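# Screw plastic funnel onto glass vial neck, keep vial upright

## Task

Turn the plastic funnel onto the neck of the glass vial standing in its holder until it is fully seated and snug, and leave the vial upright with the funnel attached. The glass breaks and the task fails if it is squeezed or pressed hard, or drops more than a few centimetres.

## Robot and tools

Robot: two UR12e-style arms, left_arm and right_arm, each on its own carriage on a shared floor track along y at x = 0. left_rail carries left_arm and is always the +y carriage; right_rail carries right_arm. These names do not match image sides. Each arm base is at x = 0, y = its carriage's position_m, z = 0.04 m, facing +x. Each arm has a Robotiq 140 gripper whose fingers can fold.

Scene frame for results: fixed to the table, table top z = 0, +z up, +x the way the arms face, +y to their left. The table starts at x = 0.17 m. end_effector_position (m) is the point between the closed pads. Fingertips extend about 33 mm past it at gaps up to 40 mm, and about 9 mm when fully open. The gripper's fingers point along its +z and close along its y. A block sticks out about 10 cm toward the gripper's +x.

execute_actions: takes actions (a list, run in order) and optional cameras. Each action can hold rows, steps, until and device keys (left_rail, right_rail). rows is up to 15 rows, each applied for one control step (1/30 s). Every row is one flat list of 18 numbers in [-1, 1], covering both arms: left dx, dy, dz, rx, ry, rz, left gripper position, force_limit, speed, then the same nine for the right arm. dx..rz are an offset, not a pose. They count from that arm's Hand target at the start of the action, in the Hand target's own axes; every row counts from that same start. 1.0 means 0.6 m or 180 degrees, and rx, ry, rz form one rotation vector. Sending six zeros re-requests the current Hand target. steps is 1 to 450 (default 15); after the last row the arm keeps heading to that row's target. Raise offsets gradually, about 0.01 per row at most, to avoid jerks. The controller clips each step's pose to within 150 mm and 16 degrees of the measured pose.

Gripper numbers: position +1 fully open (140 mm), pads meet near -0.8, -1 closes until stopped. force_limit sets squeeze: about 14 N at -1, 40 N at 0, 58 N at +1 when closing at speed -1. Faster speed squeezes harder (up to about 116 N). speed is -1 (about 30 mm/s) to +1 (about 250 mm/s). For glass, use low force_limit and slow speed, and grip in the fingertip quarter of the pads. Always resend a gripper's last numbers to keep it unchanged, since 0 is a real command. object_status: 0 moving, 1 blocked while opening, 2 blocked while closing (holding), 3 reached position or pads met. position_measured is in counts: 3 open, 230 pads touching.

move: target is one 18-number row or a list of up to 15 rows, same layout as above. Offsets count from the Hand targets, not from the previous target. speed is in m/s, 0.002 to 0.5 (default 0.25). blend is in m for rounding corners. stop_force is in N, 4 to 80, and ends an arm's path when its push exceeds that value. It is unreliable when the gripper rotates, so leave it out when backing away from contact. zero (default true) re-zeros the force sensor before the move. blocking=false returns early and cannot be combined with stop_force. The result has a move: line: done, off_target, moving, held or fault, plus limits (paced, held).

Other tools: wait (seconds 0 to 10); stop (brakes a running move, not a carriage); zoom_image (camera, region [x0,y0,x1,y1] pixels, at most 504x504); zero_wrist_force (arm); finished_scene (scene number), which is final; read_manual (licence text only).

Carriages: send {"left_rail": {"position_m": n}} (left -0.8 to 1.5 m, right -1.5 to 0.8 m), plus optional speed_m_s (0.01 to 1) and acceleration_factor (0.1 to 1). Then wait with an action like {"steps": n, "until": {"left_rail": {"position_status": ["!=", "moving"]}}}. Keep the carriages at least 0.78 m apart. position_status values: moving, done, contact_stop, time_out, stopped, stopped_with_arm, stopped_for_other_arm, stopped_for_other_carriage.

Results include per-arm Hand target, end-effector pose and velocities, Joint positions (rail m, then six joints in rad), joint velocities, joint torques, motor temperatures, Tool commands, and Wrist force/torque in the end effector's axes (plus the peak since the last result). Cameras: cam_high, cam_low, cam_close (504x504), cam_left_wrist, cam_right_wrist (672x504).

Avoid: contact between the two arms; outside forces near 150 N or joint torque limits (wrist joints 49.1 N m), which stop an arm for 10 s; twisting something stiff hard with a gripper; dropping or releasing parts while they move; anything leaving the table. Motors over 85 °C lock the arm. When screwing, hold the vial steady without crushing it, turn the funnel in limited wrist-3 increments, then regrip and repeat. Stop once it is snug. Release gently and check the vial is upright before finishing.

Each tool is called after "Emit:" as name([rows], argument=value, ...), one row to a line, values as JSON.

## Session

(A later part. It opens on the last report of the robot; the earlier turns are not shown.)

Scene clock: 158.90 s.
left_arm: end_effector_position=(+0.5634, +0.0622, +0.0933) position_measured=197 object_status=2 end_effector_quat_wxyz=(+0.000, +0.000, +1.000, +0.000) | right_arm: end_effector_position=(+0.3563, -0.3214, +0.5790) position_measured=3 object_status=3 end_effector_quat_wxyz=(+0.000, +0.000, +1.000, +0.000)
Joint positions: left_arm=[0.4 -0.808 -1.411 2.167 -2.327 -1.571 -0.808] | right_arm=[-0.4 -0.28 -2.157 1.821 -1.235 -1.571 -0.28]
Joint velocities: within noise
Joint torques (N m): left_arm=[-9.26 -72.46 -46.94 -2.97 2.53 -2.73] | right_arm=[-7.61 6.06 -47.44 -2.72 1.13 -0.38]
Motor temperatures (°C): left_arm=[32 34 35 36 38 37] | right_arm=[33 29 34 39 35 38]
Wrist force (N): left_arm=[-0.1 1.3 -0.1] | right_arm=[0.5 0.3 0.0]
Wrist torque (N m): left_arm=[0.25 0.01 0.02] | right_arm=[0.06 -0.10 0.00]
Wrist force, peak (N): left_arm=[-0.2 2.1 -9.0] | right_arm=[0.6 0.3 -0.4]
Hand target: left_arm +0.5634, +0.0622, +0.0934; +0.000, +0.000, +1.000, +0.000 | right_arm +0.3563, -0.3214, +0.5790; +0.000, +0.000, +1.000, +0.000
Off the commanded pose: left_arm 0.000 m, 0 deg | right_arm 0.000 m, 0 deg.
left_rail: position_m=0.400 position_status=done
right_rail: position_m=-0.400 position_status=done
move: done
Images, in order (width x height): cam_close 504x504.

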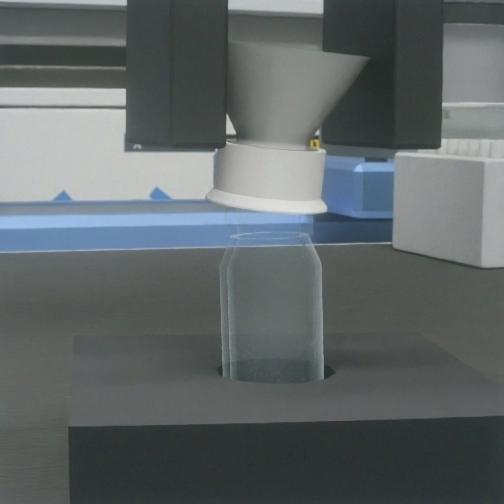

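Emit:
move(target=[0,0,0.0075,0,0,0,-1,0,-1,0,0,0,0,0,0,1,1,1], speed=0.01, stop_force=6, cameras=["cam_close","cam_low"])

Emit:
zoom_image(camera="cam_close", region=[140, 140, 380, 400])

Scene clock: 163.43 s.
left_arm: end_effector_position=(+0.5634, +0.0622, +0.0894) position_measured=197 object_status=2 end_effector_quat_wxyz=(+0.000, +0.000, +1.000, +0.000) | right_arm: end_effector_position=(+0.3563, -0.3214, +0.5790) position_measured=3 object_status=3 end_effector_quat_wxyz=(+0.000, +0.000, +1.000, +0.000)
Joint positions: left_arm=[0.4 -0.808 -1.406 2.17 -2.335 -1.571 -0.808] | right_arm=[-0.4 -0.28 -2.157 1.821 -1.235 -1.571 -0.28]
Joint velocities: within noise
Joint torques (N m): left_arm=[-3.69 -69.49 -41.49 -2.48 2.44 -2.68] | right_arm=[-8.07 6.11 -47.67 -2.56 1.18 -0.53]
Motor temperatures (°C): left_arm=[32 34 35 36 38 37] | right_arm=[33 29 34 39 35 38]
Wrist force (N): left_arm=[-0.4 2.0 -7.0] | right_arm=[0.3 0.1 0.1]
Wrist torque (N m): left_arm=[0.29 0.04 0.02] | right_arm=[0.04 -0.07 0.00]
Wrist force, peak (N): left_arm=[-0.1 1.3 -8.8] | right_arm=[0.7 0.4 -0.5]
Hand target: left_arm +0.5634, +0.0622, +0.0894; +0.000, +0.000, +1.000, +0.000 (not the last commanded pose) | right_arm +0.3563, -0.3214, +0.5790; +0.000, +0.000, +1.000, +0.000
Off the commanded pose: left_arm 0.001 m, 0 deg | right_arm 0.000 m, 0 deg.
left_rail: position_m=0.400 position_status=done
right_rail: position_m=-0.400 position_status=done
move: contact (left_arm)
Images, in order (width x height): cam_low 504x504, cam_close 504x504.

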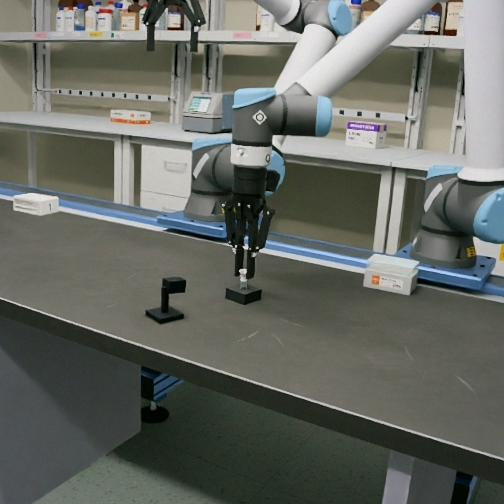

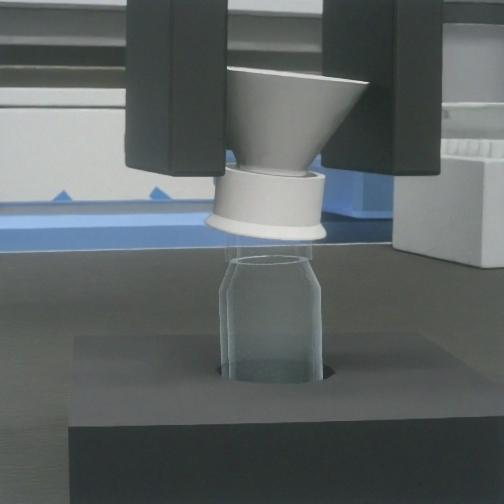

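Scaled by 1.938 from the camera's 504x504 image, which has a finer 720x720 frame.

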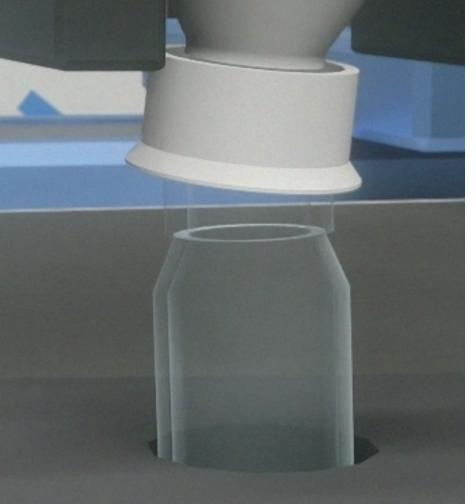

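Emit:
move(target=[0,-0.0070,0,-0.0306,0,0,-1,0,-1,0,0,0,0,0,0,1,1,1], speed=0.01, cameras=["cam_close"])

Emit:
zoom_image(camera="cam_close", region=[140, 140, 380, 400])

Scene clock: 173.57 s.
left_arm: end_effector_position=(+0.5634, +0.0580, +0.0894) position_measured=197 object_status=2 end_effector_quat_wxyz=(+0.000, +0.000, +0.999, +0.048) | right_arm: end_effector_position=(+0.3563, -0.3214, +0.5790) position_measured=3 object_status=3 end_effector_quat_wxyz=(+0.000, +0.000, +1.000, +0.000)
Joint positions: left_arm=[0.4 -0.847 -1.386 2.128 -2.241 -1.507 -0.849] | right_arm=[-0.4 -0.28 -2.157 1.821 -1.235 -1.571 -0.281]
Joint velocities: within noise
Joint torques (N m): left_arm=[-7.05 -34.54 -44.49 -1.6 3.85 -2.89] | right_arm=[-8.15 6.54 -46.83 -2.58 1.07 -0.48]
Motor temperatures (°C): left_arm=[32 34 35 36 38 37] | right_arm=[33 29 34 39 35 38]
Wrist force (N): left_arm=[0.2 -1.3 -3.5] | right_arm=[-0.2 0.1 0.2]
Wrist torque (N m): left_arm=[0.50 -0.09 0.05] | right_arm=[0.04 0.04 0.00]
Wrist force, peak (N): left_arm=[-0.3 1.6 -7.3] | right_arm=[0.4 0.8 -0.7]
Hand target: left_arm +0.5634, +0.0580, +0.0894; +0.000, +0.000, +0.999, +0.048 | right_arm +0.3563, -0.3214, +0.5790; +0.000, +0.000, +1.000, +0.000
Off the commanded pose: left_arm 0.000 m, 0 deg | right_arm 0.000 m, 0 deg.
left_rail: position_m=0.400 position_status=done
right_rail: position_m=-0.400 position_status=done
move: done
Images, in order (width x height): cam_close 504x504.

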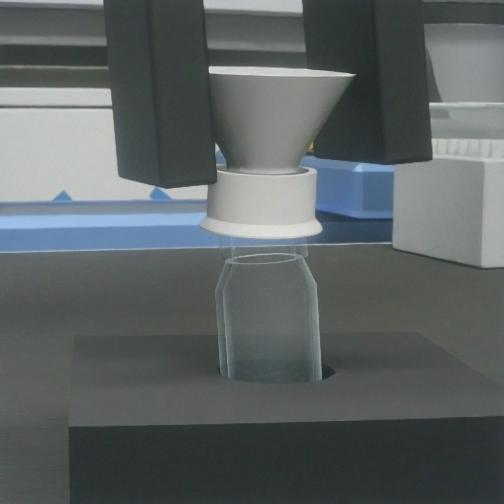

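Scaled by 1.938 from the camera's 504x504 image, which has a finer 720x720 frame.

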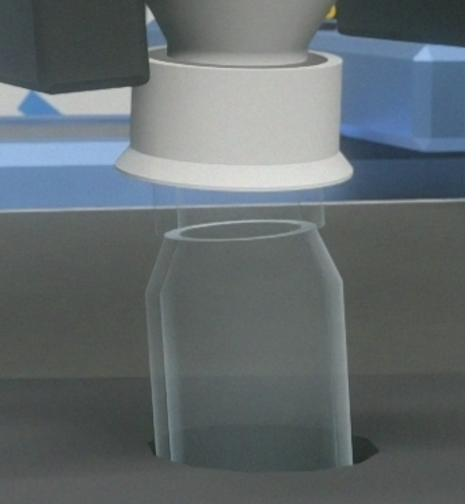

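Emit:
move(target=[0,0.005,0.0006,0,0,0,-1,0,-1,0,0,0,0,0,0,1,1,1], speed=0.01, cameras=["cam_close"])

Emit:
zoom_image(camera="cam_close", region=[140, 140, 380, 400])

Scene clock: 174.83 s.
left_arm: end_effector_position=(+0.5634, +0.0610, +0.0894) position_measured=197 object_status=2 end_effector_quat_wxyz=(+0.000, +0.000, +0.999, +0.048) | right_arm: end_effector_position=(+0.3563, -0.3214, +0.5790) position_measured=3 object_status=3 end_effector_quat_wxyz=(+0.000, +0.000, +1.000, +0.000)
Joint positions: left_arm=[0.4 -0.844 -1.388 2.131 -2.242 -1.507 -0.846] | right_arm=[-0.4 -0.28 -2.157 1.821 -1.235 -1.571 -0.28]
Joint velocities: within noise
Joint torques (N m): left_arm=[10.48 -76.19 -21.53 -6.26 3.46 1.67] | right_arm=[-8.38 5.21 -47.05 -2.56 1.22 -0.73]
Motor temperatures (°C): left_arm=[32 34 35 36 38 37] | right_arm=[33 29 34 38 35 38]
Wrist force (N): left_arm=[-0.1 -1.3 -2.1] | right_arm=[0.7 0.1 -0.3]
Wrist torque (N m): left_arm=[0.47 -0.01 0.06] | right_arm=[0.03 -0.15 0.00]
Wrist force, peak (N): left_arm=[0.0 -1.4 -3.8] | right_arm=[0.2 0.3 -0.7]
Hand target: left_arm +0.5634, +0.0610, +0.0894; +0.000, +0.000, +0.999, +0.048 | right_arm +0.3563, -0.3214, +0.5790; +0.000, +0.000, +1.000, +0.000
Off the commanded pose: left_arm 0.000 m, 0 deg | right_arm 0.000 m, 0 deg.
left_rail: position_m=0.400 position_status=done
right_rail: position_m=-0.400 position_status=done
move: done
Images, in order (width x height): cam_close 504x504.

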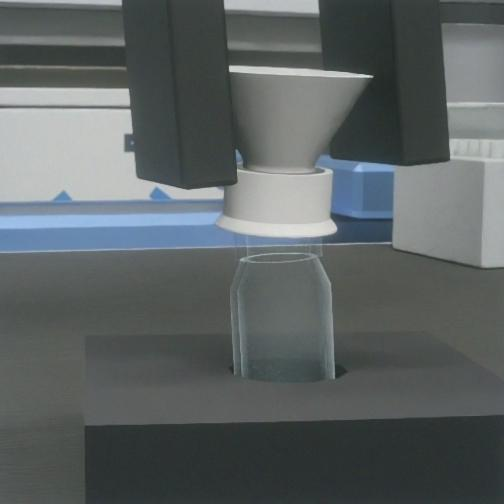

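Scaled by 1.938 from the camera's 504x504 image, which has a finer 720x720 frame.

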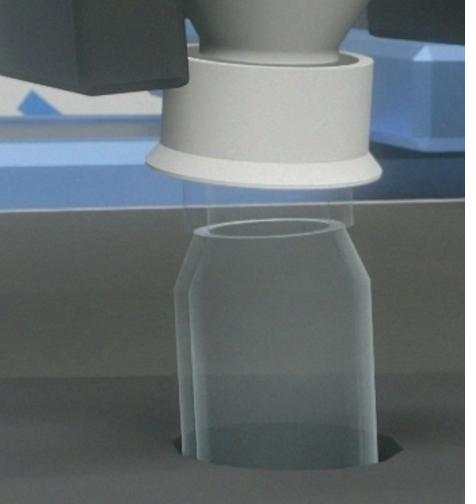

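Emit:
move(target=[0,0,0.012,0.0306,0,0,-1,0,-1,0,0,0,0,0,0,1,1,1], speed=0.006, stop_force=12, cameras=["cam_close"])

Emit:
zoom_image(camera="cam_close", region=[140, 140, 380, 400])

Scene clock: 178.70 s.
left_arm: end_effector_position=(+0.5635, +0.0611, +0.0884) position_measured=197 object_status=2 end_effector_quat_wxyz=(+0.000, +0.000, +0.999, +0.041) | right_arm: end_effector_position=(+0.3563, -0.3214, +0.5790) position_measured=3 object_status=3 end_effector_quat_wxyz=(+0.000, +0.000, +1.000, +0.000)
Joint positions: left_arm=[0.4 -0.839 -1.39 2.137 -2.257 -1.516 -0.841] | right_arm=[-0.4 -0.28 -2.157 1.821 -1.235 -1.571 -0.281]
Joint velocities: within noise
Joint torques (N m): left_arm=[-8.89 -42.65 -39.42 -1.55 2.42 -2.59] | right_arm=[-8.29 6.42 -46.55 -2.73 1.17 -0.39]
Motor temperatures (°C): left_arm=[32 34 35 36 38 37] | right_arm=[33 29 34 38 35 38]
Wrist force (N): left_arm=[-0.5 3.0 -13.1] | right_arm=[0.1 0.1 -0.4]
Wrist torque (N m): left_arm=[0.22 0.03 0.04] | right_arm=[0.03 -0.01 -0.01]
Wrist force, peak (N): left_arm=[-0.5 2.7 -14.8] | right_arm=[0.5 -0.4 -0.8]
Hand target: left_arm +0.5635, +0.0611, +0.0884; +0.000, +0.000, +0.999, +0.041 (not the last commanded pose) | right_arm +0.3563, -0.3214, +0.5790; +0.000, +0.000, +1.000, +0.000
Off the commanded pose: left_arm 0.006 m, 5 deg | right_arm 0.000 m, 0 deg.
left_rail: position_m=0.400 position_status=done
right_rail: position_m=-0.400 position_status=done
move: contact (left_arm)
Images, in order (width x height): cam_close 504x504.

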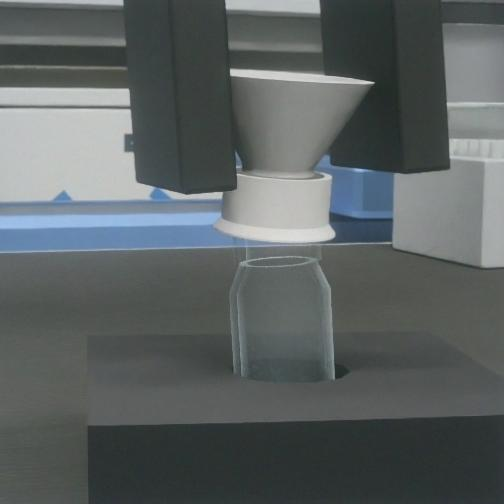

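Scaled by 1.938 from the camera's 504x504 image, which has a finer 720x720 frame.

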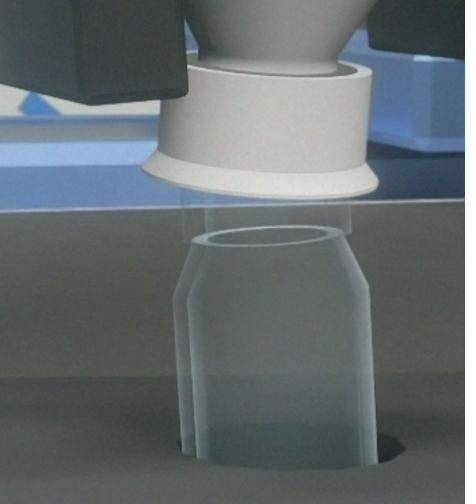

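Emit:
move([
  [0,0.003,0,0.026,0,0,-1,0,-1,0,0,0,0,0,0,1,1,1],
  [0,0.003,0,0,0,-0.667,-1,0,-1,0,0,0,0,0,0,1,1,1],
  [0,0.003,0,0,0,0.667,-1,0,-1,0,0,0,0,0,0,1,1,1],
  [0,0.003,0,0,0,0,-1,0,-1,0,0,0,0,0,0,1,1,1],
], speed=0.5, cameras=["cam_close"])

Emit:
zoom_image(camera="cam_close", region=[140, 140, 380, 400])

Scene clock: 188.73 s.
left_arm: end_effector_position=(+0.5641, +0.0637, +0.0885) position_measured=197 object_status=2 end_effector_quat_wxyz=(-0.099, +0.313, +0.938, -0.113) | right_arm: end_effector_position=(+0.3563, -0.3214, +0.5790) position_measured=3 object_status=3 end_effector_quat_wxyz=(+0.000, +0.000, +1.000, +0.000)
Joint positions: left_arm=[0.4 -0.661 -1.324 2.068 -2.2 -1.849 -6.283] | right_arm=[-0.4 -0.28 -2.157 1.821 -1.235 -1.571 -0.281]
Joint velocities: within noise
Joint torques (N m): left_arm=[3.92 -34.99 -42.36 -1.19 -5.31 -2.61] | right_arm=[-9.44 5.9 -45.37 -2.67 1 -0.66]
Motor temperatures (°C): left_arm=[32 34 35 36 38 37] | right_arm=[33 29 34 38 35 38]
Wrist force (N): left_arm=[-0.1 4.8 -10.1] | right_arm=[0.0 0.0 -0.3]
Wrist torque (N m): left_arm=[0.18 -0.04 0.01] | right_arm=[0.00 0.00 0.00]
Wrist force, peak (N): left_arm=[-0.3 4.8 -17.3] | right_arm=[0.3 0.1 -1.0]
Hand target: left_arm +0.5635, +0.0629, +0.0885; -0.061, +0.198, +0.977, -0.055 | right_arm +0.3563, -0.3214, +0.5790; +0.000, +0.000, +1.000, +0.000
Off the commanded pose: left_arm 0.001 m, 42 deg; orientation clipped | right_arm 0.000 m, 0 deg.
left_rail: position_m=0.400 position_status=done
right_rail: position_m=-0.400 position_status=done
joint sent to its limit (left arm) — joint 7 (wrist 3), lower limit.
move: off_target (left_arm); limits=paced
Images, in order (width x height): cam_close 504x504.

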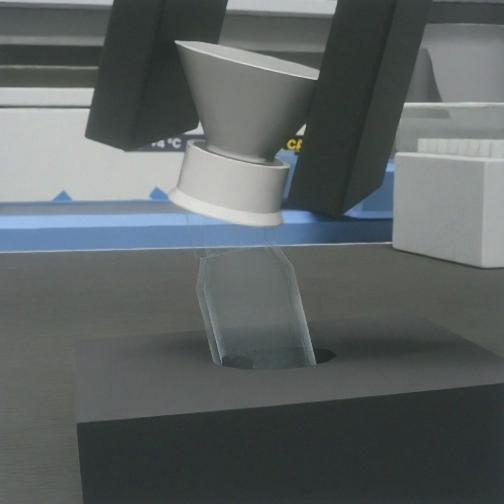

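Scaled by 1.938 from the camera's 504x504 image, which has a finer 720x720 frame.

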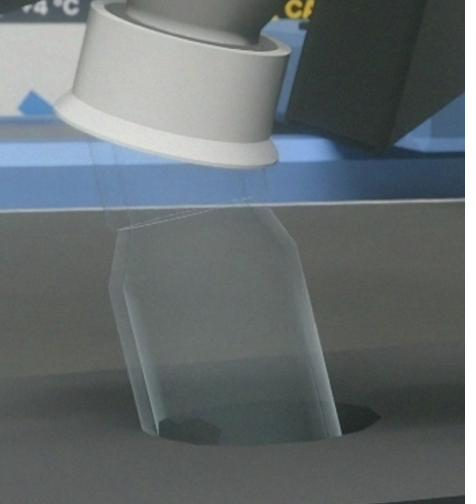

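Emit:
move(target=[0,0,-0.003,-0.0525,-0.0125,0.261,-1,0,-1,0,0,0,0,0,0,1,1,1], speed=0.15, cameras=["cam_close"])

Emit:
zoom_image(camera="cam_close", region=[140, 140, 380, 400])

Scene clock: 192.87 s.
left_arm: end_effector_position=(+0.5637, +0.0630, +0.0903) position_measured=197 object_status=2 end_effector_quat_wxyz=(+0.000, +0.574, +0.819, +0.000) | right_arm: end_effector_position=(+0.3563, -0.3214, +0.5790) position_measured=3 object_status=3 end_effector_quat_wxyz=(+0.000, +0.000, +1.000, +0.000)
Joint positions: left_arm=[0.4 -0.807 -1.408 2.17 -2.334 -1.57 -5.868] | right_arm=[-0.4 -0.28 -2.157 1.821 -1.235 -1.571 -0.28]
Joint velocities: within noise
Joint torques (N m): left_arm=[-7.36 -73.29 -24.08 -7.11 2.63 1.9] | right_arm=[-9.63 6.36 -45.52 -2.61 1.27 -0.59]
Motor temperatures (°C): left_arm=[32 34 35 36 38 37] | right_arm=[33 29 34 38 35 38]
Wrist force (N): left_arm=[0.0 1.1 0.1] | right_arm=[0.2 -0.1 -0.1]
Wrist torque (N m): left_arm=[0.27 -0.04 0.03] | right_arm=[-0.01 -0.05 0.00]
Wrist force, peak (N): left_arm=[-0.2 5.2 -10.3] | right_arm=[0.0 1.0 -0.3]
Hand target: left_arm +0.5637, +0.0630, +0.0903; +0.001, +0.574, +0.819, +0.000 | right_arm +0.3563, -0.3214, +0.5790; +0.000, +0.000, +1.000, +0.000
Off the commanded pose: left_arm 0.000 m, 0 deg | right_arm 0.000 m, 0 deg.
left_rail: position_m=0.400 position_status=done
right_rail: position_m=-0.400 position_status=done
move: done
Images, in order (width x height): cam_close 504x504.

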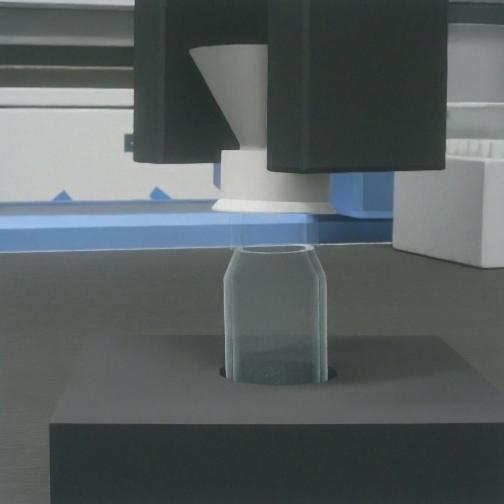

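Scaled by 1.938 from the camera's 504x504 image, which has a finer 720x720 frame.

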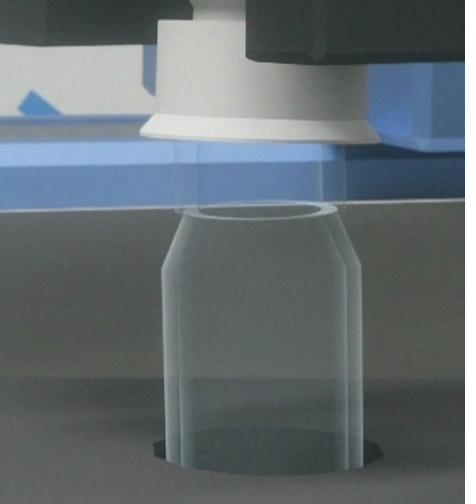

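Emit:
zoom_image(camera="cam_close", region=[180, 30, 360, 230])

Emit:
move(target=[0,0,-0.0033,0,0,0,-1,0,-1,0,0,0,0,0,0,1,1,1], speed=0.01, cameras=["cam_close","cam_low"])

Emit:
zoom_image(camera="cam_close", region=[140, 140, 380, 400])

Emit:
zoom_image(camera="cam_low", region=[210, 240, 280, 310])

Scaled by 2.520 from the camera's 504x504 image, which has a finer 720x720 frame.

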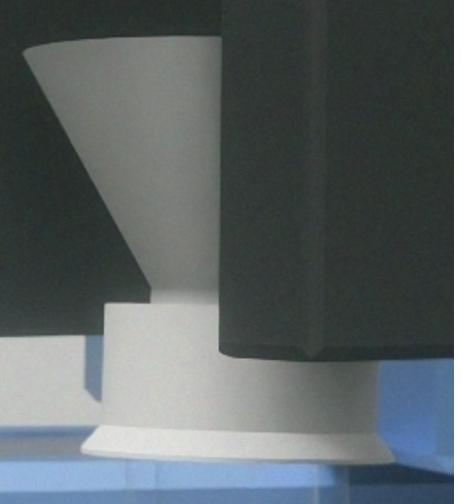

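Scene clock: 194.30 s.
left_arm: end_effector_position=(+0.5637, +0.0631, +0.0922) position_measured=197 object_status=2 end_effector_quat_wxyz=(+0.001, +0.574, +0.819, +0.000) | right_arm: end_effector_position=(+0.3563, -0.3214, +0.5790) position_measured=3 object_status=3 end_effector_quat_wxyz=(+0.000, +0.000, +1.000, +0.000)
Joint positions: left_arm=[0.4 -0.807 -1.41 2.168 -2.33 -1.57 -5.868] | right_arm=[-0.4 -0.28 -2.157 1.821 -1.235 -1.571 -0.28]
Joint velocities: within noise
Joint torques (N m): left_arm=[-6.49 -73.78 -46.3 -3.02 2.49 1.85] | right_arm=[-10.26 6.14 -45.61 -2.86 1.12 -0.63]
Motor temperatures (°C): left_arm=[32 34 35 36 38 37] | right_arm=[33 29 34 38 35 38]
Wrist force (N): left_arm=[0.1 1.3 0.4] | right_arm=[0.4 -0.1 -0.7]
Wrist torque (N m): left_arm=[0.29 -0.07 0.03] | right_arm=[-0.01 -0.08 0.00]
Wrist force, peak (N): left_arm=[-0.3 1.5 0.8] | right_arm=[0.6 0.7 -0.3]
Hand target: left_arm +0.5637, +0.0631, +0.0923; +0.001, +0.574, +0.819, +0.000 | right_arm +0.3563, -0.3214, +0.5790; +0.000, +0.000, +1.000, +0.000
Off the commanded pose: left_arm 0.000 m, 0 deg | right_arm 0.000 m, 0 deg.
left_rail: position_m=0.400 position_status=done
right_rail: position_m=-0.400 position_status=done
move: done
Images, in order (width x height): cam_low 504x504, cam_close 504x504.

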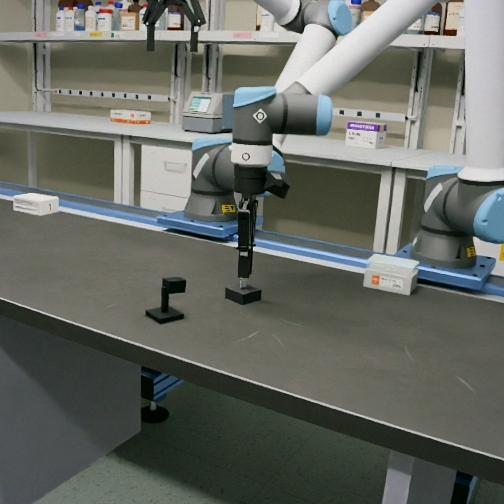

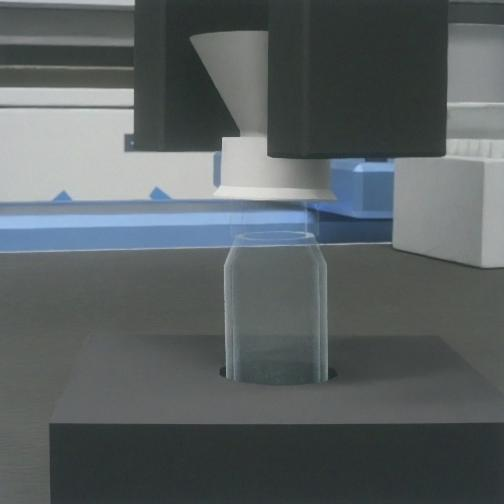

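Scaled by 1.938 from the camera's 504x504 image, which has a finer 720x720 frame.

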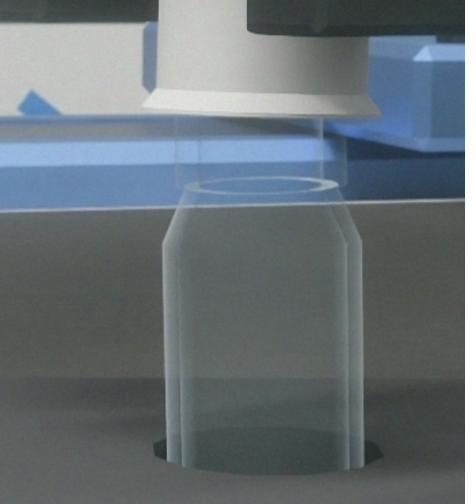

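Scaled by 7.200 from the camera's 504x504 image, which has a finer 720x720 frame.

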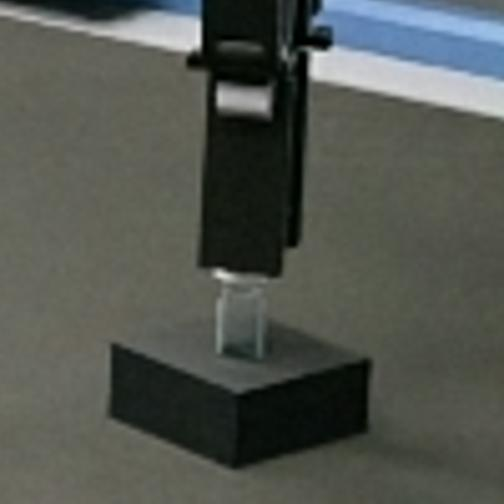

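Emit:
move(target=[0,0,0.0166,0,0,0,-1,0,-1,0,0,0,0,0,0,1,1,1], speed=0.006, stop_force=8, cameras=[])

Emit:
move(target=[0,0,0.0008,0,0,0.5,-1,0,-1,0,0,0,0,0,0,1,1,1], speed=0.4, cameras=["cam_close"])

Emit:
zoom_image(camera="cam_close", region=[140, 140, 380, 400])

Scene clock: 197.20 s.
left_arm: end_effector_position=(+0.5637, +0.0630, +0.0876) position_measured=197 object_status=2 end_effector_quat_wxyz=(+0.001, +0.574, +0.819, +0.000) | right_arm: end_effector_position=(+0.3563, -0.3214, +0.5790) position_measured=3 object_status=3 end_effector_quat_wxyz=(+0.000, +0.000, +1.000, +0.000)
Joint positions: left_arm=[0.4 -0.807 -1.404 2.172 -2.339 -1.57 -5.868] | right_arm=[-0.4 -0.28 -2.157 1.821 -1.235 -1.571 -0.28]
Joint velocities: within noise
Joint torques (N m): left_arm=[-3.28 -67.22 -39.93 -2.34 2.44 1.78] | right_arm=[-8.18 5.71 -45.23 -2.7 1.22 -0.6]
Motor temperatures (°C): left_arm=[32 34 35 36 38 37] | right_arm=[33 29 34 38 35 38]
Wrist force (N): left_arm=[0.1 1.4 -8.7] | right_arm=[0.1 0.6 -0.3]
Wrist torque (N m): left_arm=[0.31 0.02 0.03] | right_arm=[0.14 -0.01 0.00]
Wrist force, peak (N): left_arm=[0.2 1.1 -10.5] | right_arm=[-0.6 0.2 -0.5]
Hand target: left_arm +0.5638, +0.0630, +0.0876; +0.001, +0.574, +0.819, +0.000 (not the last commanded pose) | right_arm +0.3563, -0.3214, +0.5790; +0.000, +0.000, +1.000, +0.000
Off the commanded pose: left_arm 0.005 m, 0 deg | right_arm 0.000 m, 0 deg.
left_rail: position_m=0.400 position_status=done
right_rail: position_m=-0.400 position_status=done
move: contact (left_arm)
No camera images: "cameras" was empty.

Scene clock: 199.83 s.
left_arm: end_effector_position=(+0.5637, +0.0630, +0.0871) position_measured=197 object_status=2 end_effector_quat_wxyz=(+0.000, +0.985, +0.173, +0.000) | right_arm: end_effector_position=(+0.3563, -0.3214, +0.5790) position_measured=3 object_status=3 end_effector_quat_wxyz=(+0.000, +0.000, +1.000, +0.000)
Joint positions: left_arm=[0.4 -0.807 -1.403 2.172 -2.34 -1.57 -4.297] | right_arm=[-0.4 -0.28 -2.157 1.821 -1.235 -1.571 -0.28]
Joint velocities: within noise
Joint torques (N m): left_arm=[10.41 -27.32 -42.47 -1.91 -3.44 2.03] | right_arm=[-7.64 5.93 -45.16 -2.81 1.23 -0.49]
Motor temperatures (°C): left_arm=[32 34 35 36 38 37] | right_arm=[33 29 34 38 35 38]
Wrist force (N): left_arm=[0.5 0.6 -8.3] | right_arm=[0.1 0.5 0.1]
Wrist torque (N m): left_arm=[0.27 0.04 0.00] | right_arm=[0.11 0.00 0.00]
Wrist force, peak (N): left_arm=[0.6 0.9 -10.1] | right_arm=[0.5 0.8 -0.1]
Hand target: left_arm +0.5638, +0.0630, +0.0871; +0.000, +0.985, +0.173, +0.000 | right_arm +0.3563, -0.3214, +0.5790; +0.000, +0.000, +1.000, +0.000
Off the commanded pose: left_arm 0.000 m, 0 deg | right_arm 0.000 m, 0 deg.
left_rail: position_m=0.400 position_status=done
right_rail: position_m=-0.400 position_status=done
move: done
Images, in order (width x height): cam_close 504x504.

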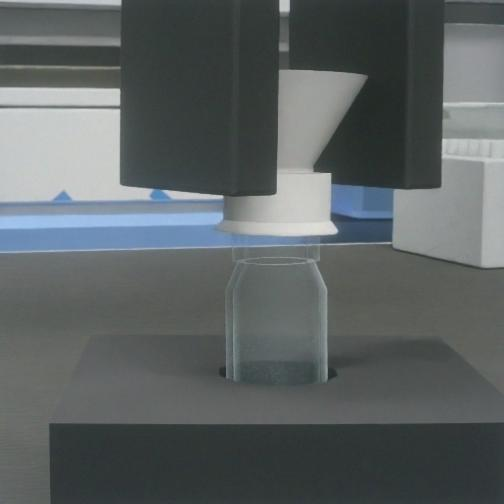

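Scaled by 1.938 from the camera's 504x504 image, which has a finer 720x720 frame.

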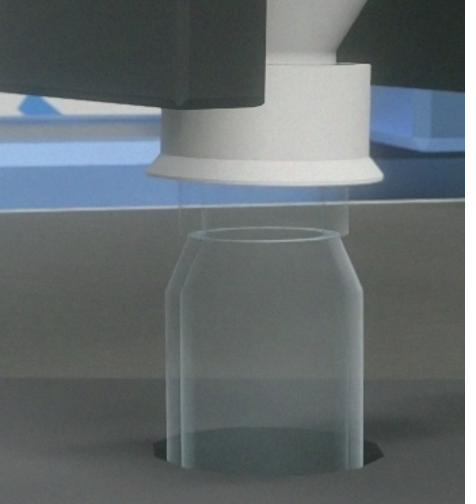

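Emit:
move([
  [0,0,0.0007,0,0,0.667,-1,0,-1,0,0,0,0,0,0,1,1,1],
  [0,0,0.0015,0,0,-0.667,-1,0,-1,0,0,0,0,0,0,1,1,1],
], speed=0.4, cameras=["cam_close"])

Emit:
zoom_image(camera="cam_close", region=[140, 140, 380, 400])

Scene clock: 207.23 s.
left_arm: end_effector_position=(+0.5637, +0.0630, +0.0862) position_measured=197 object_status=2 end_effector_quat_wxyz=(+0.001, +0.342, +0.940, +0.000) | right_arm: end_effector_position=(+0.3563, -0.3214, +0.5790) position_measured=3 object_status=3 end_effector_quat_wxyz=(+0.000, +0.000, +1.000, +0.000)
Joint positions: left_arm=[0.4 -0.807 -1.402 2.173 -2.342 -1.57 -0.109] | right_arm=[-0.4 -0.28 -2.157 1.821 -1.235 -1.571 -0.28]
Joint velocities: within noise
Joint torques (N m): left_arm=[12.42 -33.26 -45.65 -2.74 -2.85 1.76] | right_arm=[-9.15 6.03 -44.57 -2.83 1.11 -0.65]
Motor temperatures (°C): left_arm=[32 34 35 36 38 37] | right_arm=[33 29 34 38 35 38]
Wrist force (N): left_arm=[0.5 0.2 -2.2] | right_arm=[-0.1 -0.3 0.0]
Wrist torque (N m): left_arm=[0.31 0.00 0.01] | right_arm=[-0.05 0.02 0.00]
Wrist force, peak (N): left_arm=[0.7 0.7 -9.1] | right_arm=[0.3 0.4 -1.0]
Hand target: left_arm +0.5638, +0.0630, +0.0862; +0.001, +0.342, +0.940, +0.000 | right_arm +0.3563, -0.3214, +0.5790; +0.000, +0.000, +1.000, +0.000
Off the commanded pose: left_arm 0.000 m, 0 deg | right_arm 0.000 m, 0 deg.
left_rail: position_m=0.400 position_status=done
right_rail: position_m=-0.400 position_status=done
move: done
Images, in order (width x height): cam_close 504x504.

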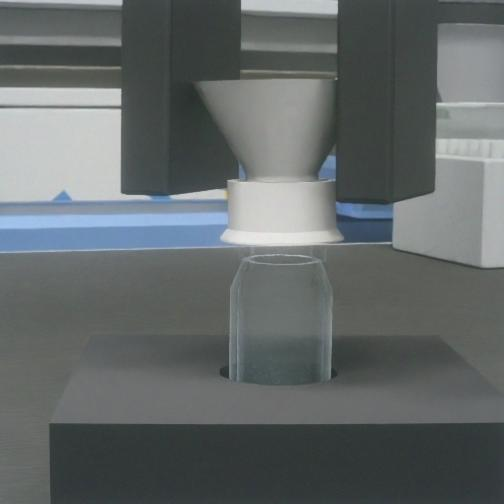

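Scaled by 1.938 from the camera's 504x504 image, which has a finer 720x720 frame.

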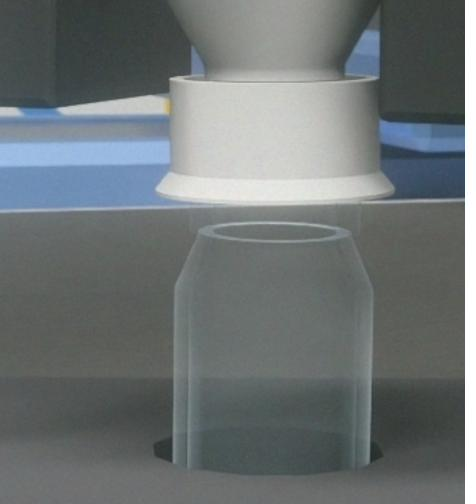

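Emit:
move(target=[0,0,0.0166,0,0,0,-1,0,-1,0,0,0,0,0,0,1,1,1], speed=0.006, stop_force=8, cameras=[])

Emit:
move([
  [0,0,0.001,0,0,0.667,-1,0,-1,0,0,0,0,0,0,1,1,1],
  [0,0,0.002,0,0,-0.667,-1,0,-1,0,0,0,0,0,0,1,1,1],
], speed=0.4, cameras=["cam_close"])

Emit:
zoom_image(camera="cam_close", region=[140, 140, 380, 400])

Scene clock: 209.47 s.
left_arm: end_effector_position=(+0.5639, +0.0629, +0.0855) position_measured=197 object_status=2 end_effector_quat_wxyz=(+0.001, +0.342, +0.940, +0.000) | right_arm: end_effector_position=(+0.3563, -0.3214, +0.5790) position_measured=3 object_status=3 end_effector_quat_wxyz=(+0.000, +0.000, +1.000, +0.000)
Joint positions: left_arm=[0.4 -0.807 -1.401 2.173 -2.344 -1.57 -0.109] | right_arm=[-0.4 -0.28 -2.157 1.821 -1.235 -1.571 -0.281]
Joint velocities: within noise
Joint torques (N m): left_arm=[8.45 -68.14 -39.49 -2.03 -2.93 2.01] | right_arm=[-9.51 5.94 -44.49 -2.78 1.36 -0.62]
Motor temperatures (°C): left_arm=[32 34 35 36 38 37] | right_arm=[33 29 34 38 35 38]
Wrist force (N): left_arm=[0.2 0.1 -10.9] | right_arm=[0.4 -0.1 0.1]
Wrist torque (N m): left_arm=[0.29 0.03 0.01] | right_arm=[-0.02 -0.08 0.00]
Wrist force, peak (N): left_arm=[0.2 0.4 -13.5] | right_arm=[0.8 0.5 0.1]
Hand target: left_arm +0.5639, +0.0629, +0.0855; +0.001, +0.342, +0.940, +0.000 (not the last commanded pose) | right_arm +0.3563, -0.3214, +0.5790; +0.000, +0.000, +1.000, +0.000
Off the commanded pose: left_arm 0.009 m, 0 deg | right_arm 0.000 m, 0 deg.
left_rail: position_m=0.400 position_status=done
right_rail: position_m=-0.400 position_status=done
move: contact (left_arm)
No camera images: "cameras" was empty.

Scene clock: 216.07 s.
left_arm: end_effector_position=(+0.5639, +0.0629, +0.0843) position_measured=197 object_status=2 end_effector_quat_wxyz=(+0.000, -0.643, +0.766, -0.001) | right_arm: end_effector_position=(+0.3563, -0.3214, +0.5790) position_measured=3 object_status=3 end_effector_quat_wxyz=(+0.000, +0.000, +1.000, +0.000)
Joint positions: left_arm=[0.4 -0.807 -1.399 2.174 -2.347 -1.57 4.078] | right_arm=[-0.4 -0.28 -2.157 1.821 -1.235 -1.571 -0.28]
Joint velocities: within noise
Joint torques (N m): left_arm=[11.16 -26.91 -39.38 -1.37 -3.53 1.48] | right_arm=[-8.7 4.94 -43.63 -2.78 1.3 -0.62]
Motor temperatures (°C): left_arm=[32 34 35 36 38 37] | right_arm=[33 29 34 38 35 38]
Wrist force (N): left_arm=[0.7 -0.6 -9.5] | right_arm=[0.0 -0.3 -0.3]
Wrist torque (N m): left_arm=[0.41 0.06 0.01] | right_arm=[-0.06 0.00 0.00]
Wrist force, peak (N): left_arm=[0.7 -1.1 -11.5] | right_arm=[0.8 0.3 -0.5]
Hand target: left_arm +0.5639, +0.0629, +0.0843; +0.000, -0.643, +0.766, -0.001 | right_arm +0.3563, -0.3214, +0.5790; +0.000, +0.000, +1.000, +0.000
Off the commanded pose: left_arm 0.000 m, 0 deg | right_arm 0.000 m, 0 deg.
left_rail: position_m=0.400 position_status=done
right_rail: position_m=-0.400 position_status=done
move: done
Images, in order (width x height): cam_close 504x504.

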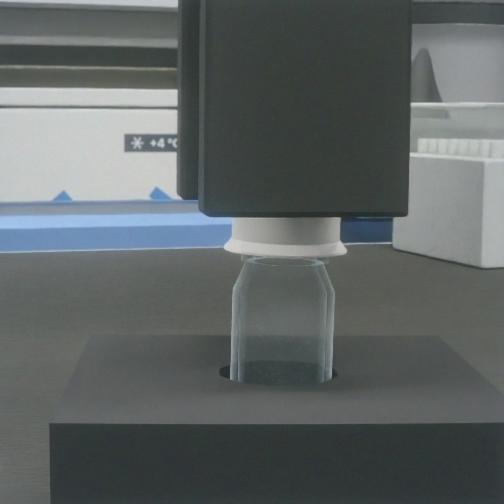

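Scaled by 1.938 from the camera's 504x504 image, which has a finer 720x720 frame.

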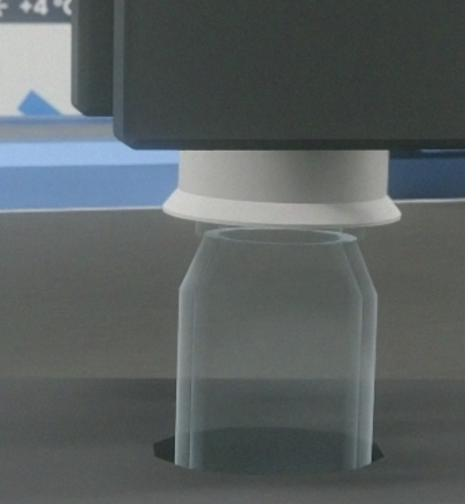

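Emit:
move(target=[0,0,0.0012,0,0,0.58,-1,0,-1,0,0,0,0,0,0,1,1,1], speed=0.4, cameras=["cam_close"])

Emit:
zoom_image(camera="cam_close", region=[140, 140, 380, 400])

Emit:
execute_actions([
  {"rows":[[0,0,-0.0015,0,0,0,-1,0,-1,0,0,0,0,0,0,1,1,1]],"steps":15},
  {"rows":[[0,0,0,0,0,0,-0.2,0,-1,0,0,0,0,0,0,1,1,1]],"steps":60},
], cameras=["cam_close","cam_left_wrist"])

Emit:
zoom_image(camera="cam_close", region=[140, 140, 380, 400])

Scene clock: 220.03 s.
left_arm: end_effector_position=(+0.5639, +0.0629, +0.0836) position_measured=197 object_status=2 end_effector_quat_wxyz=(+0.001, +0.211, +0.978, +0.000) | right_arm: end_effector_position=(+0.3563, -0.3214, +0.5790) position_measured=3 object_status=3 end_effector_quat_wxyz=(+0.000, +0.000, +1.000, +0.000)
Joint positions: left_arm=[0.4 -0.807 -1.398 2.174 -2.348 -1.57 5.9] | right_arm=[-0.4 -0.28 -2.157 1.821 -1.235 -1.571 -0.28]
Joint velocities: within noise
Joint torques (N m): left_arm=[8.92 -25.81 -37.76 -0.66 -2.81 1.61] | right_arm=[-8.88 5.69 -43.75 -2.96 1.23 -0.64]
Motor temperatures (°C): left_arm=[32 34 35 36 38 37] | right_arm=[33 29 34 38 35 38]
Wrist force (N): left_arm=[-0.1 0.1 -14.8] | right_arm=[0.0 0.1 0.0]
Wrist torque (N m): left_arm=[0.30 0.06 -0.10] | right_arm=[0.02 0.00 0.00]
Wrist force, peak (N): left_arm=[0.1 0.0 -17.2] | right_arm=[0.5 0.6 -0.5]
Hand target: left_arm +0.5639, +0.0629, +0.0836; +0.001, +0.211, +0.978, +0.000 | right_arm +0.3563, -0.3214, +0.5790; +0.000, +0.000, +1.000, +0.000
Off the commanded pose: left_arm 0.000 m, 0 deg | right_arm 0.000 m, 0 deg.
left_rail: position_m=0.400 position_status=done
right_rail: position_m=-0.400 position_status=done
move: done
Images, in order (width x height): cam_close 504x504.

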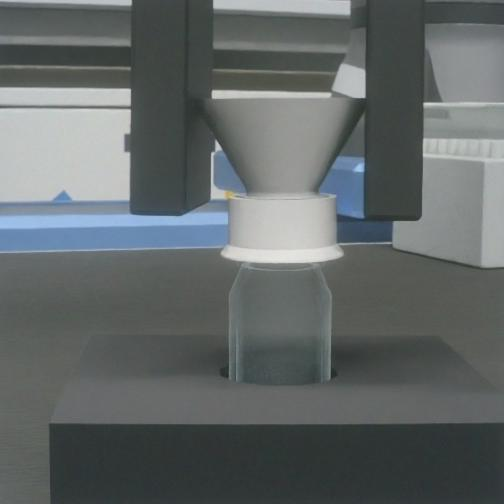

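Scaled by 1.938 from the camera's 504x504 image, which has a finer 720x720 frame.

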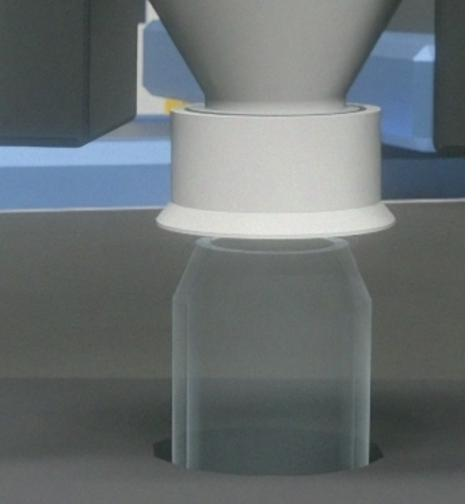

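Scene clock: 222.73 s.
left_arm: end_effector_position=(+0.5639, +0.0629, +0.0845) position_measured=154 object_status=3 end_effector_quat_wxyz=(+0.001, +0.211, +0.978, +0.000) | right_arm: end_effector_position=(+0.3563, -0.3214, +0.5790) position_measured=3 object_status=3 end_effector_quat_wxyz=(+0.000, +0.000, +1.000, +0.000)
Joint positions: left_arm=[0.4 -0.807 -1.399 2.174 -2.346 -1.57 5.901] | right_arm=[-0.4 -0.28 -2.157 1.821 -1.235 -1.571 -0.28]
Joint velocities: within noise
Joint torques (N m): left_arm=[7.36 -74.27 -42.4 -6.9 -1.86 1.41] | right_arm=[-9.2 5.5 -43.5 -2.67 1.23 -0.75]
Motor temperatures (°C): left_arm=[32 34 35 36 38 37] | right_arm=[33 29 34 38 35 38]
Wrist force (N): left_arm=[0.0 1.3 0.5] | right_arm=[0.0 0.2 -0.6]
Wrist torque (N m): left_arm=[0.29 -0.01 0.02] | right_arm=[0.04 0.01 0.00]
Wrist force, peak (N): left_arm=[0.3 0.1 -14.8] | right_arm=[0.6 -0.6 0.1]
Hand target: left_arm +0.5639, +0.0629, +0.0845; +0.001, +0.211, +0.978, +0.000 | right_arm +0.3563, -0.3214, +0.5790; +0.000, +0.000, +1.000, +0.000
Off the commanded pose: left_arm 0.000 m, 0 deg | right_arm 0.000 m, 0 deg.
left_rail: position_m=0.400 position_status=done
right_rail: position_m=-0.400 position_status=done
Images, in order (width x height): cam_close 504x504, cam_left_wrist 672x504.

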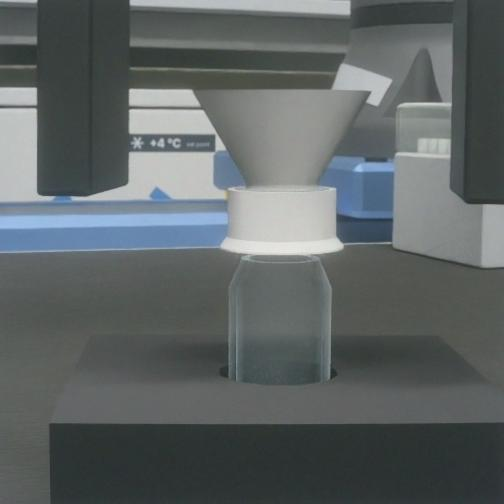

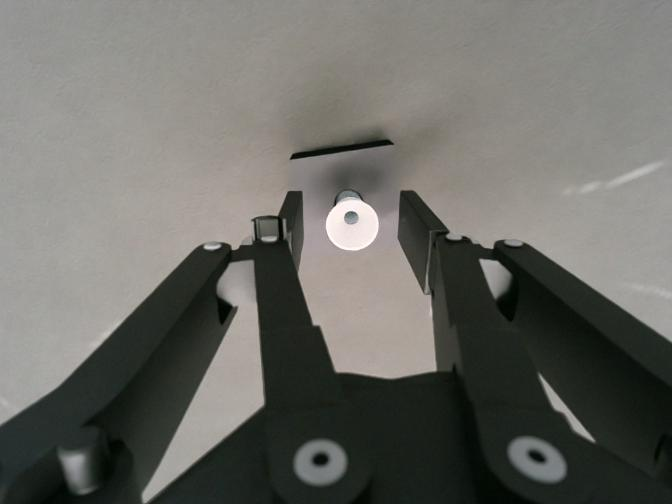

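Scaled by 1.938 from the camera's 504x504 image, which has a finer 720x720 frame.

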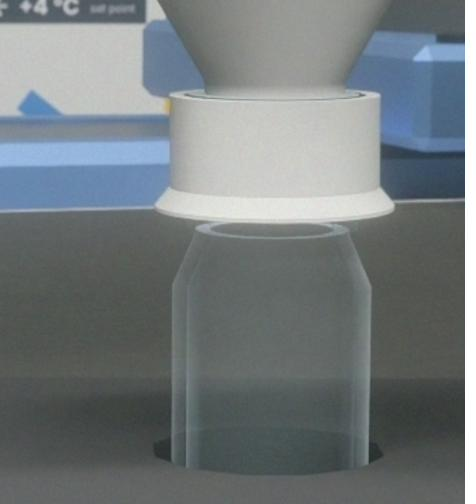

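Emit:
move([
  [0,0,0,0,0,-0.667,-0.2,0,-1,0,0,0,0,0,0,1,1,1],
  [0,0,0,0,0,0.667,-0.2,0,-1,0,0,0,0,0,0,1,1,1],
  [0,0,0,0,0,0,-0.2,0,-1,0,0,0,0,0,0,1,1,1],
], speed=0.5, cameras=[])

Emit:
execute_actions([
  {"rows":[[0,0,0,0,0,0,-1,0,-1,0,0,0,0,0,0,1,1,1]],"steps":75},
], cameras=[])

Emit:
move(target=[0,0,0.0166,0,0,0,-1,0,-1,0,0,0,0,0,0,1,1,1], speed=0.006, stop_force=9, cameras=[])

Emit:
move(target=[0,0,0.001,0,0,0.667,-1,0,-1,0,0,0,0,0,0,1,1,1], speed=0.4, cameras=["cam_close"])

Emit:
zoom_image(camera="cam_close", region=[140, 140, 380, 400])

Scene clock: 231.87 s.
left_arm: end_effector_position=(+0.5639, +0.0629, +0.0844) position_measured=154 object_status=3 end_effector_quat_wxyz=(+0.001, +0.211, +0.978, +0.000) | right_arm: end_effector_position=(+0.3563, -0.3214, +0.5790) position_measured=3 object_status=3 end_effector_quat_wxyz=(+0.000, +0.000, +1.000, +0.000)
Joint positions: left_arm=[0.4 -0.807 -1.399 2.174 -2.346 -1.57 -0.383] | right_arm=[-0.4 -0.28 -2.157 1.821 -1.235 -1.571 -0.28]
Joint velocities: within noise
Joint torques (N m): left_arm=[-8.61 -72.49 -23.73 -3.22 2.79 -2.34] | right_arm=[-8.88 7.22 -43.23 -2.86 1.23 -0.8]
Motor temperatures (°C): left_arm=[32 34 35 36 38 37] | right_arm=[33 29 34 38 35 38]
Wrist force (N): left_arm=[0.4 1.5 0.1] | right_arm=[0.1 -0.1 0.3]
Wrist torque (N m): left_arm=[0.33 -0.09 0.02] | right_arm=[-0.02 -0.02 0.00]
Wrist force, peak (N): left_arm=[-0.3 1.8 0.5] | right_arm=[0.7 0.7 0.4]
Hand target: left_arm +0.5639, +0.0629, +0.0845; +0.001, +0.211, +0.978, +0.000 | right_arm +0.3563, -0.3214, +0.5790; +0.000, +0.000, +1.000, +0.000
Off the commanded pose: left_arm 0.000 m, 0 deg | right_arm 0.000 m, 0 deg.
left_rail: position_m=0.400 position_status=done
right_rail: position_m=-0.400 position_status=done
move: done
No camera images: "cameras" was empty.

Scene clock: 234.57 s.
left_arm: end_effector_position=(+0.5639, +0.0629, +0.0845) position_measured=197 object_status=2 end_effector_quat_wxyz=(+0.001, +0.211, +0.978, +0.000) | right_arm: end_effector_position=(+0.3563, -0.3214, +0.5790) position_measured=3 object_status=3 end_effector_quat_wxyz=(+0.000, +0.000, +1.000, +0.000)
Joint positions: left_arm=[0.4 -0.807 -1.399 2.174 -2.346 -1.57 -0.383] | right_arm=[-0.4 -0.28 -2.157 1.821 -1.235 -1.571 -0.28]
Joint velocities: within noise
Joint torques (N m): left_arm=[-7.32 -69.57 -30.32 -4.35 2.44 -2.83] | right_arm=[-8.96 5.53 -42.76 -2.96 1.42 -0.74]
Motor temperatures (°C): left_arm=[32 34 35 36 38 37] | right_arm=[33 29 34 38 35 38]
Wrist force (N): left_arm=[0.1 1.0 -1.7] | right_arm=[0.1 0.2 0.0]
Wrist torque (N m): left_arm=[0.31 -0.04 0.02] | right_arm=[0.05 -0.02 0.01]
Wrist force, peak (N): left_arm=[0.0 1.2 -2.1] | right_arm=[0.7 -0.2 -0.6]
Hand target: left_arm +0.5639, +0.0629, +0.0845; +0.001, +0.211, +0.978, +0.000 | right_arm +0.3563, -0.3214, +0.5790; +0.000, +0.000, +1.000, +0.000
Off the commanded pose: left_arm 0.000 m, 0 deg | right_arm 0.000 m, 0 deg.
left_rail: position_m=0.400 position_status=done
right_rail: position_m=-0.400 position_status=done
No camera images: "cameras" was empty.

Scene clock: 236.17 s.
left_arm: end_effector_position=(+0.5640, +0.0628, +0.0835) position_measured=197 object_status=2 end_effector_quat_wxyz=(+0.001, +0.211, +0.978, +0.000) | right_arm: end_effector_position=(+0.3563, -0.3214, +0.5790) position_measured=3 object_status=3 end_effector_quat_wxyz=(+0.000, +0.000, +1.000, +0.000)
Joint positions: left_arm=[0.4 -0.807 -1.398 2.174 -2.349 -1.57 -0.383] | right_arm=[-0.4 -0.28 -2.157 1.821 -1.235 -1.571 -0.28]
Joint velocities: within noise
Joint torques (N m): left_arm=[-6.74 -65.83 -38.83 -1.83 1.93 -2.47] | right_arm=[-8.95 6.02 -42.78 -2.76 1.51 -0.61]
Motor temperatures (°C): left_arm=[32 34 35 36 38 37] | right_arm=[33 29 34 38 35 38]
Wrist force (N): left_arm=[0.1 1.2 -12.3] | right_arm=[0.2 -0.1 -0.3]
Wrist torque (N m): left_arm=[0.23 -0.05 0.01] | right_arm=[-0.02 -0.05 0.00]
Wrist force, peak (N): left_arm=[-0.3 0.8 -14.5] | right_arm=[0.7 0.2 0.0]
Hand target: left_arm +0.5640, +0.0628, +0.0835; +0.001, +0.211, +0.978, +0.000 (not the last commanded pose) | right_arm +0.3563, -0.3214, +0.5790; +0.000, +0.000, +1.000, +0.000
Off the commanded pose: left_arm 0.009 m, 0 deg | right_arm 0.000 m, 0 deg.
left_rail: position_m=0.400 position_status=done
right_rail: position_m=-0.400 position_status=done
move: contact (left_arm)
No camera images: "cameras" was empty.

Scene clock: 239.47 s.
left_arm: end_effector_position=(+0.5640, +0.0628, +0.0829) position_measured=197 object_status=2 end_effector_quat_wxyz=(+0.001, +0.952, +0.306, +0.001) | right_arm: end_effector_position=(+0.3563, -0.3214, +0.5790) position_measured=3 object_status=3 end_effector_quat_wxyz=(+0.000, +0.000, +1.000, +0.000)
Joint positions: left_arm=[0.4 -0.807 -1.397 2.175 -2.35 -1.57 1.713] | right_arm=[-0.4 -0.28 -2.157 1.821 -1.235 -1.571 -0.28]
Joint velocities: within noise
Joint torques (N m): left_arm=[9.6 -22.7 -37.79 -1.13 -3.09 2.03] | right_arm=[-8.92 3.94 -42.45 -2.81 1.43 -0.77]
Motor temperatures (°C): left_arm=[32 34 35 36 38 37] | right_arm=[33 29 34 38 35 38]
Wrist force (N): left_arm=[-0.2 0.1 -18.1] | right_arm=[0.0 -0.4 0.1]
Wrist torque (N m): left_arm=[0.32 -0.04 -0.13] | right_arm=[-0.07 0.00 0.00]
Wrist force, peak (N): left_arm=[-0.2 0.5 -19.7] | right_arm=[0.7 0.6 -0.3]
Hand target: left_arm +0.5640, +0.0628, +0.0829; +0.001, +0.952, +0.306, +0.001 | right_arm +0.3563, -0.3214, +0.5790; +0.000, +0.000, +1.000, +0.000
Off the commanded pose: left_arm 0.000 m, 0 deg | right_arm 0.000 m, 0 deg.
left_rail: position_m=0.400 position_status=done
right_rail: position_m=-0.400 position_status=done
move: done
Images, in order (width x height): cam_close 504x504.

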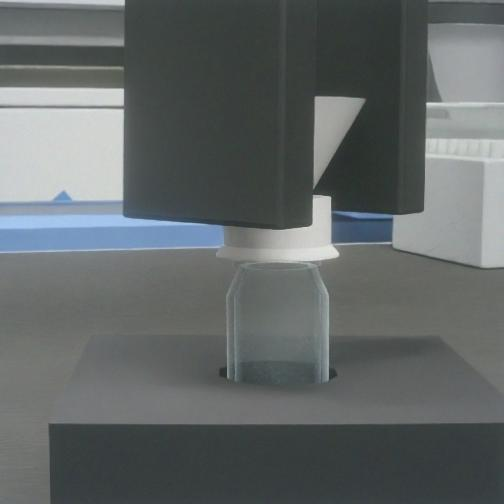

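Scaled by 1.938 from the camera's 504x504 image, which has a finer 720x720 frame.

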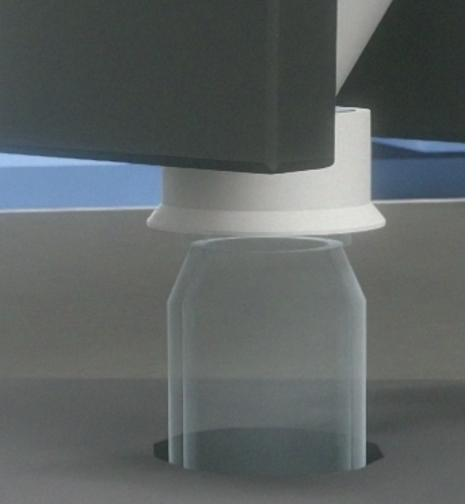

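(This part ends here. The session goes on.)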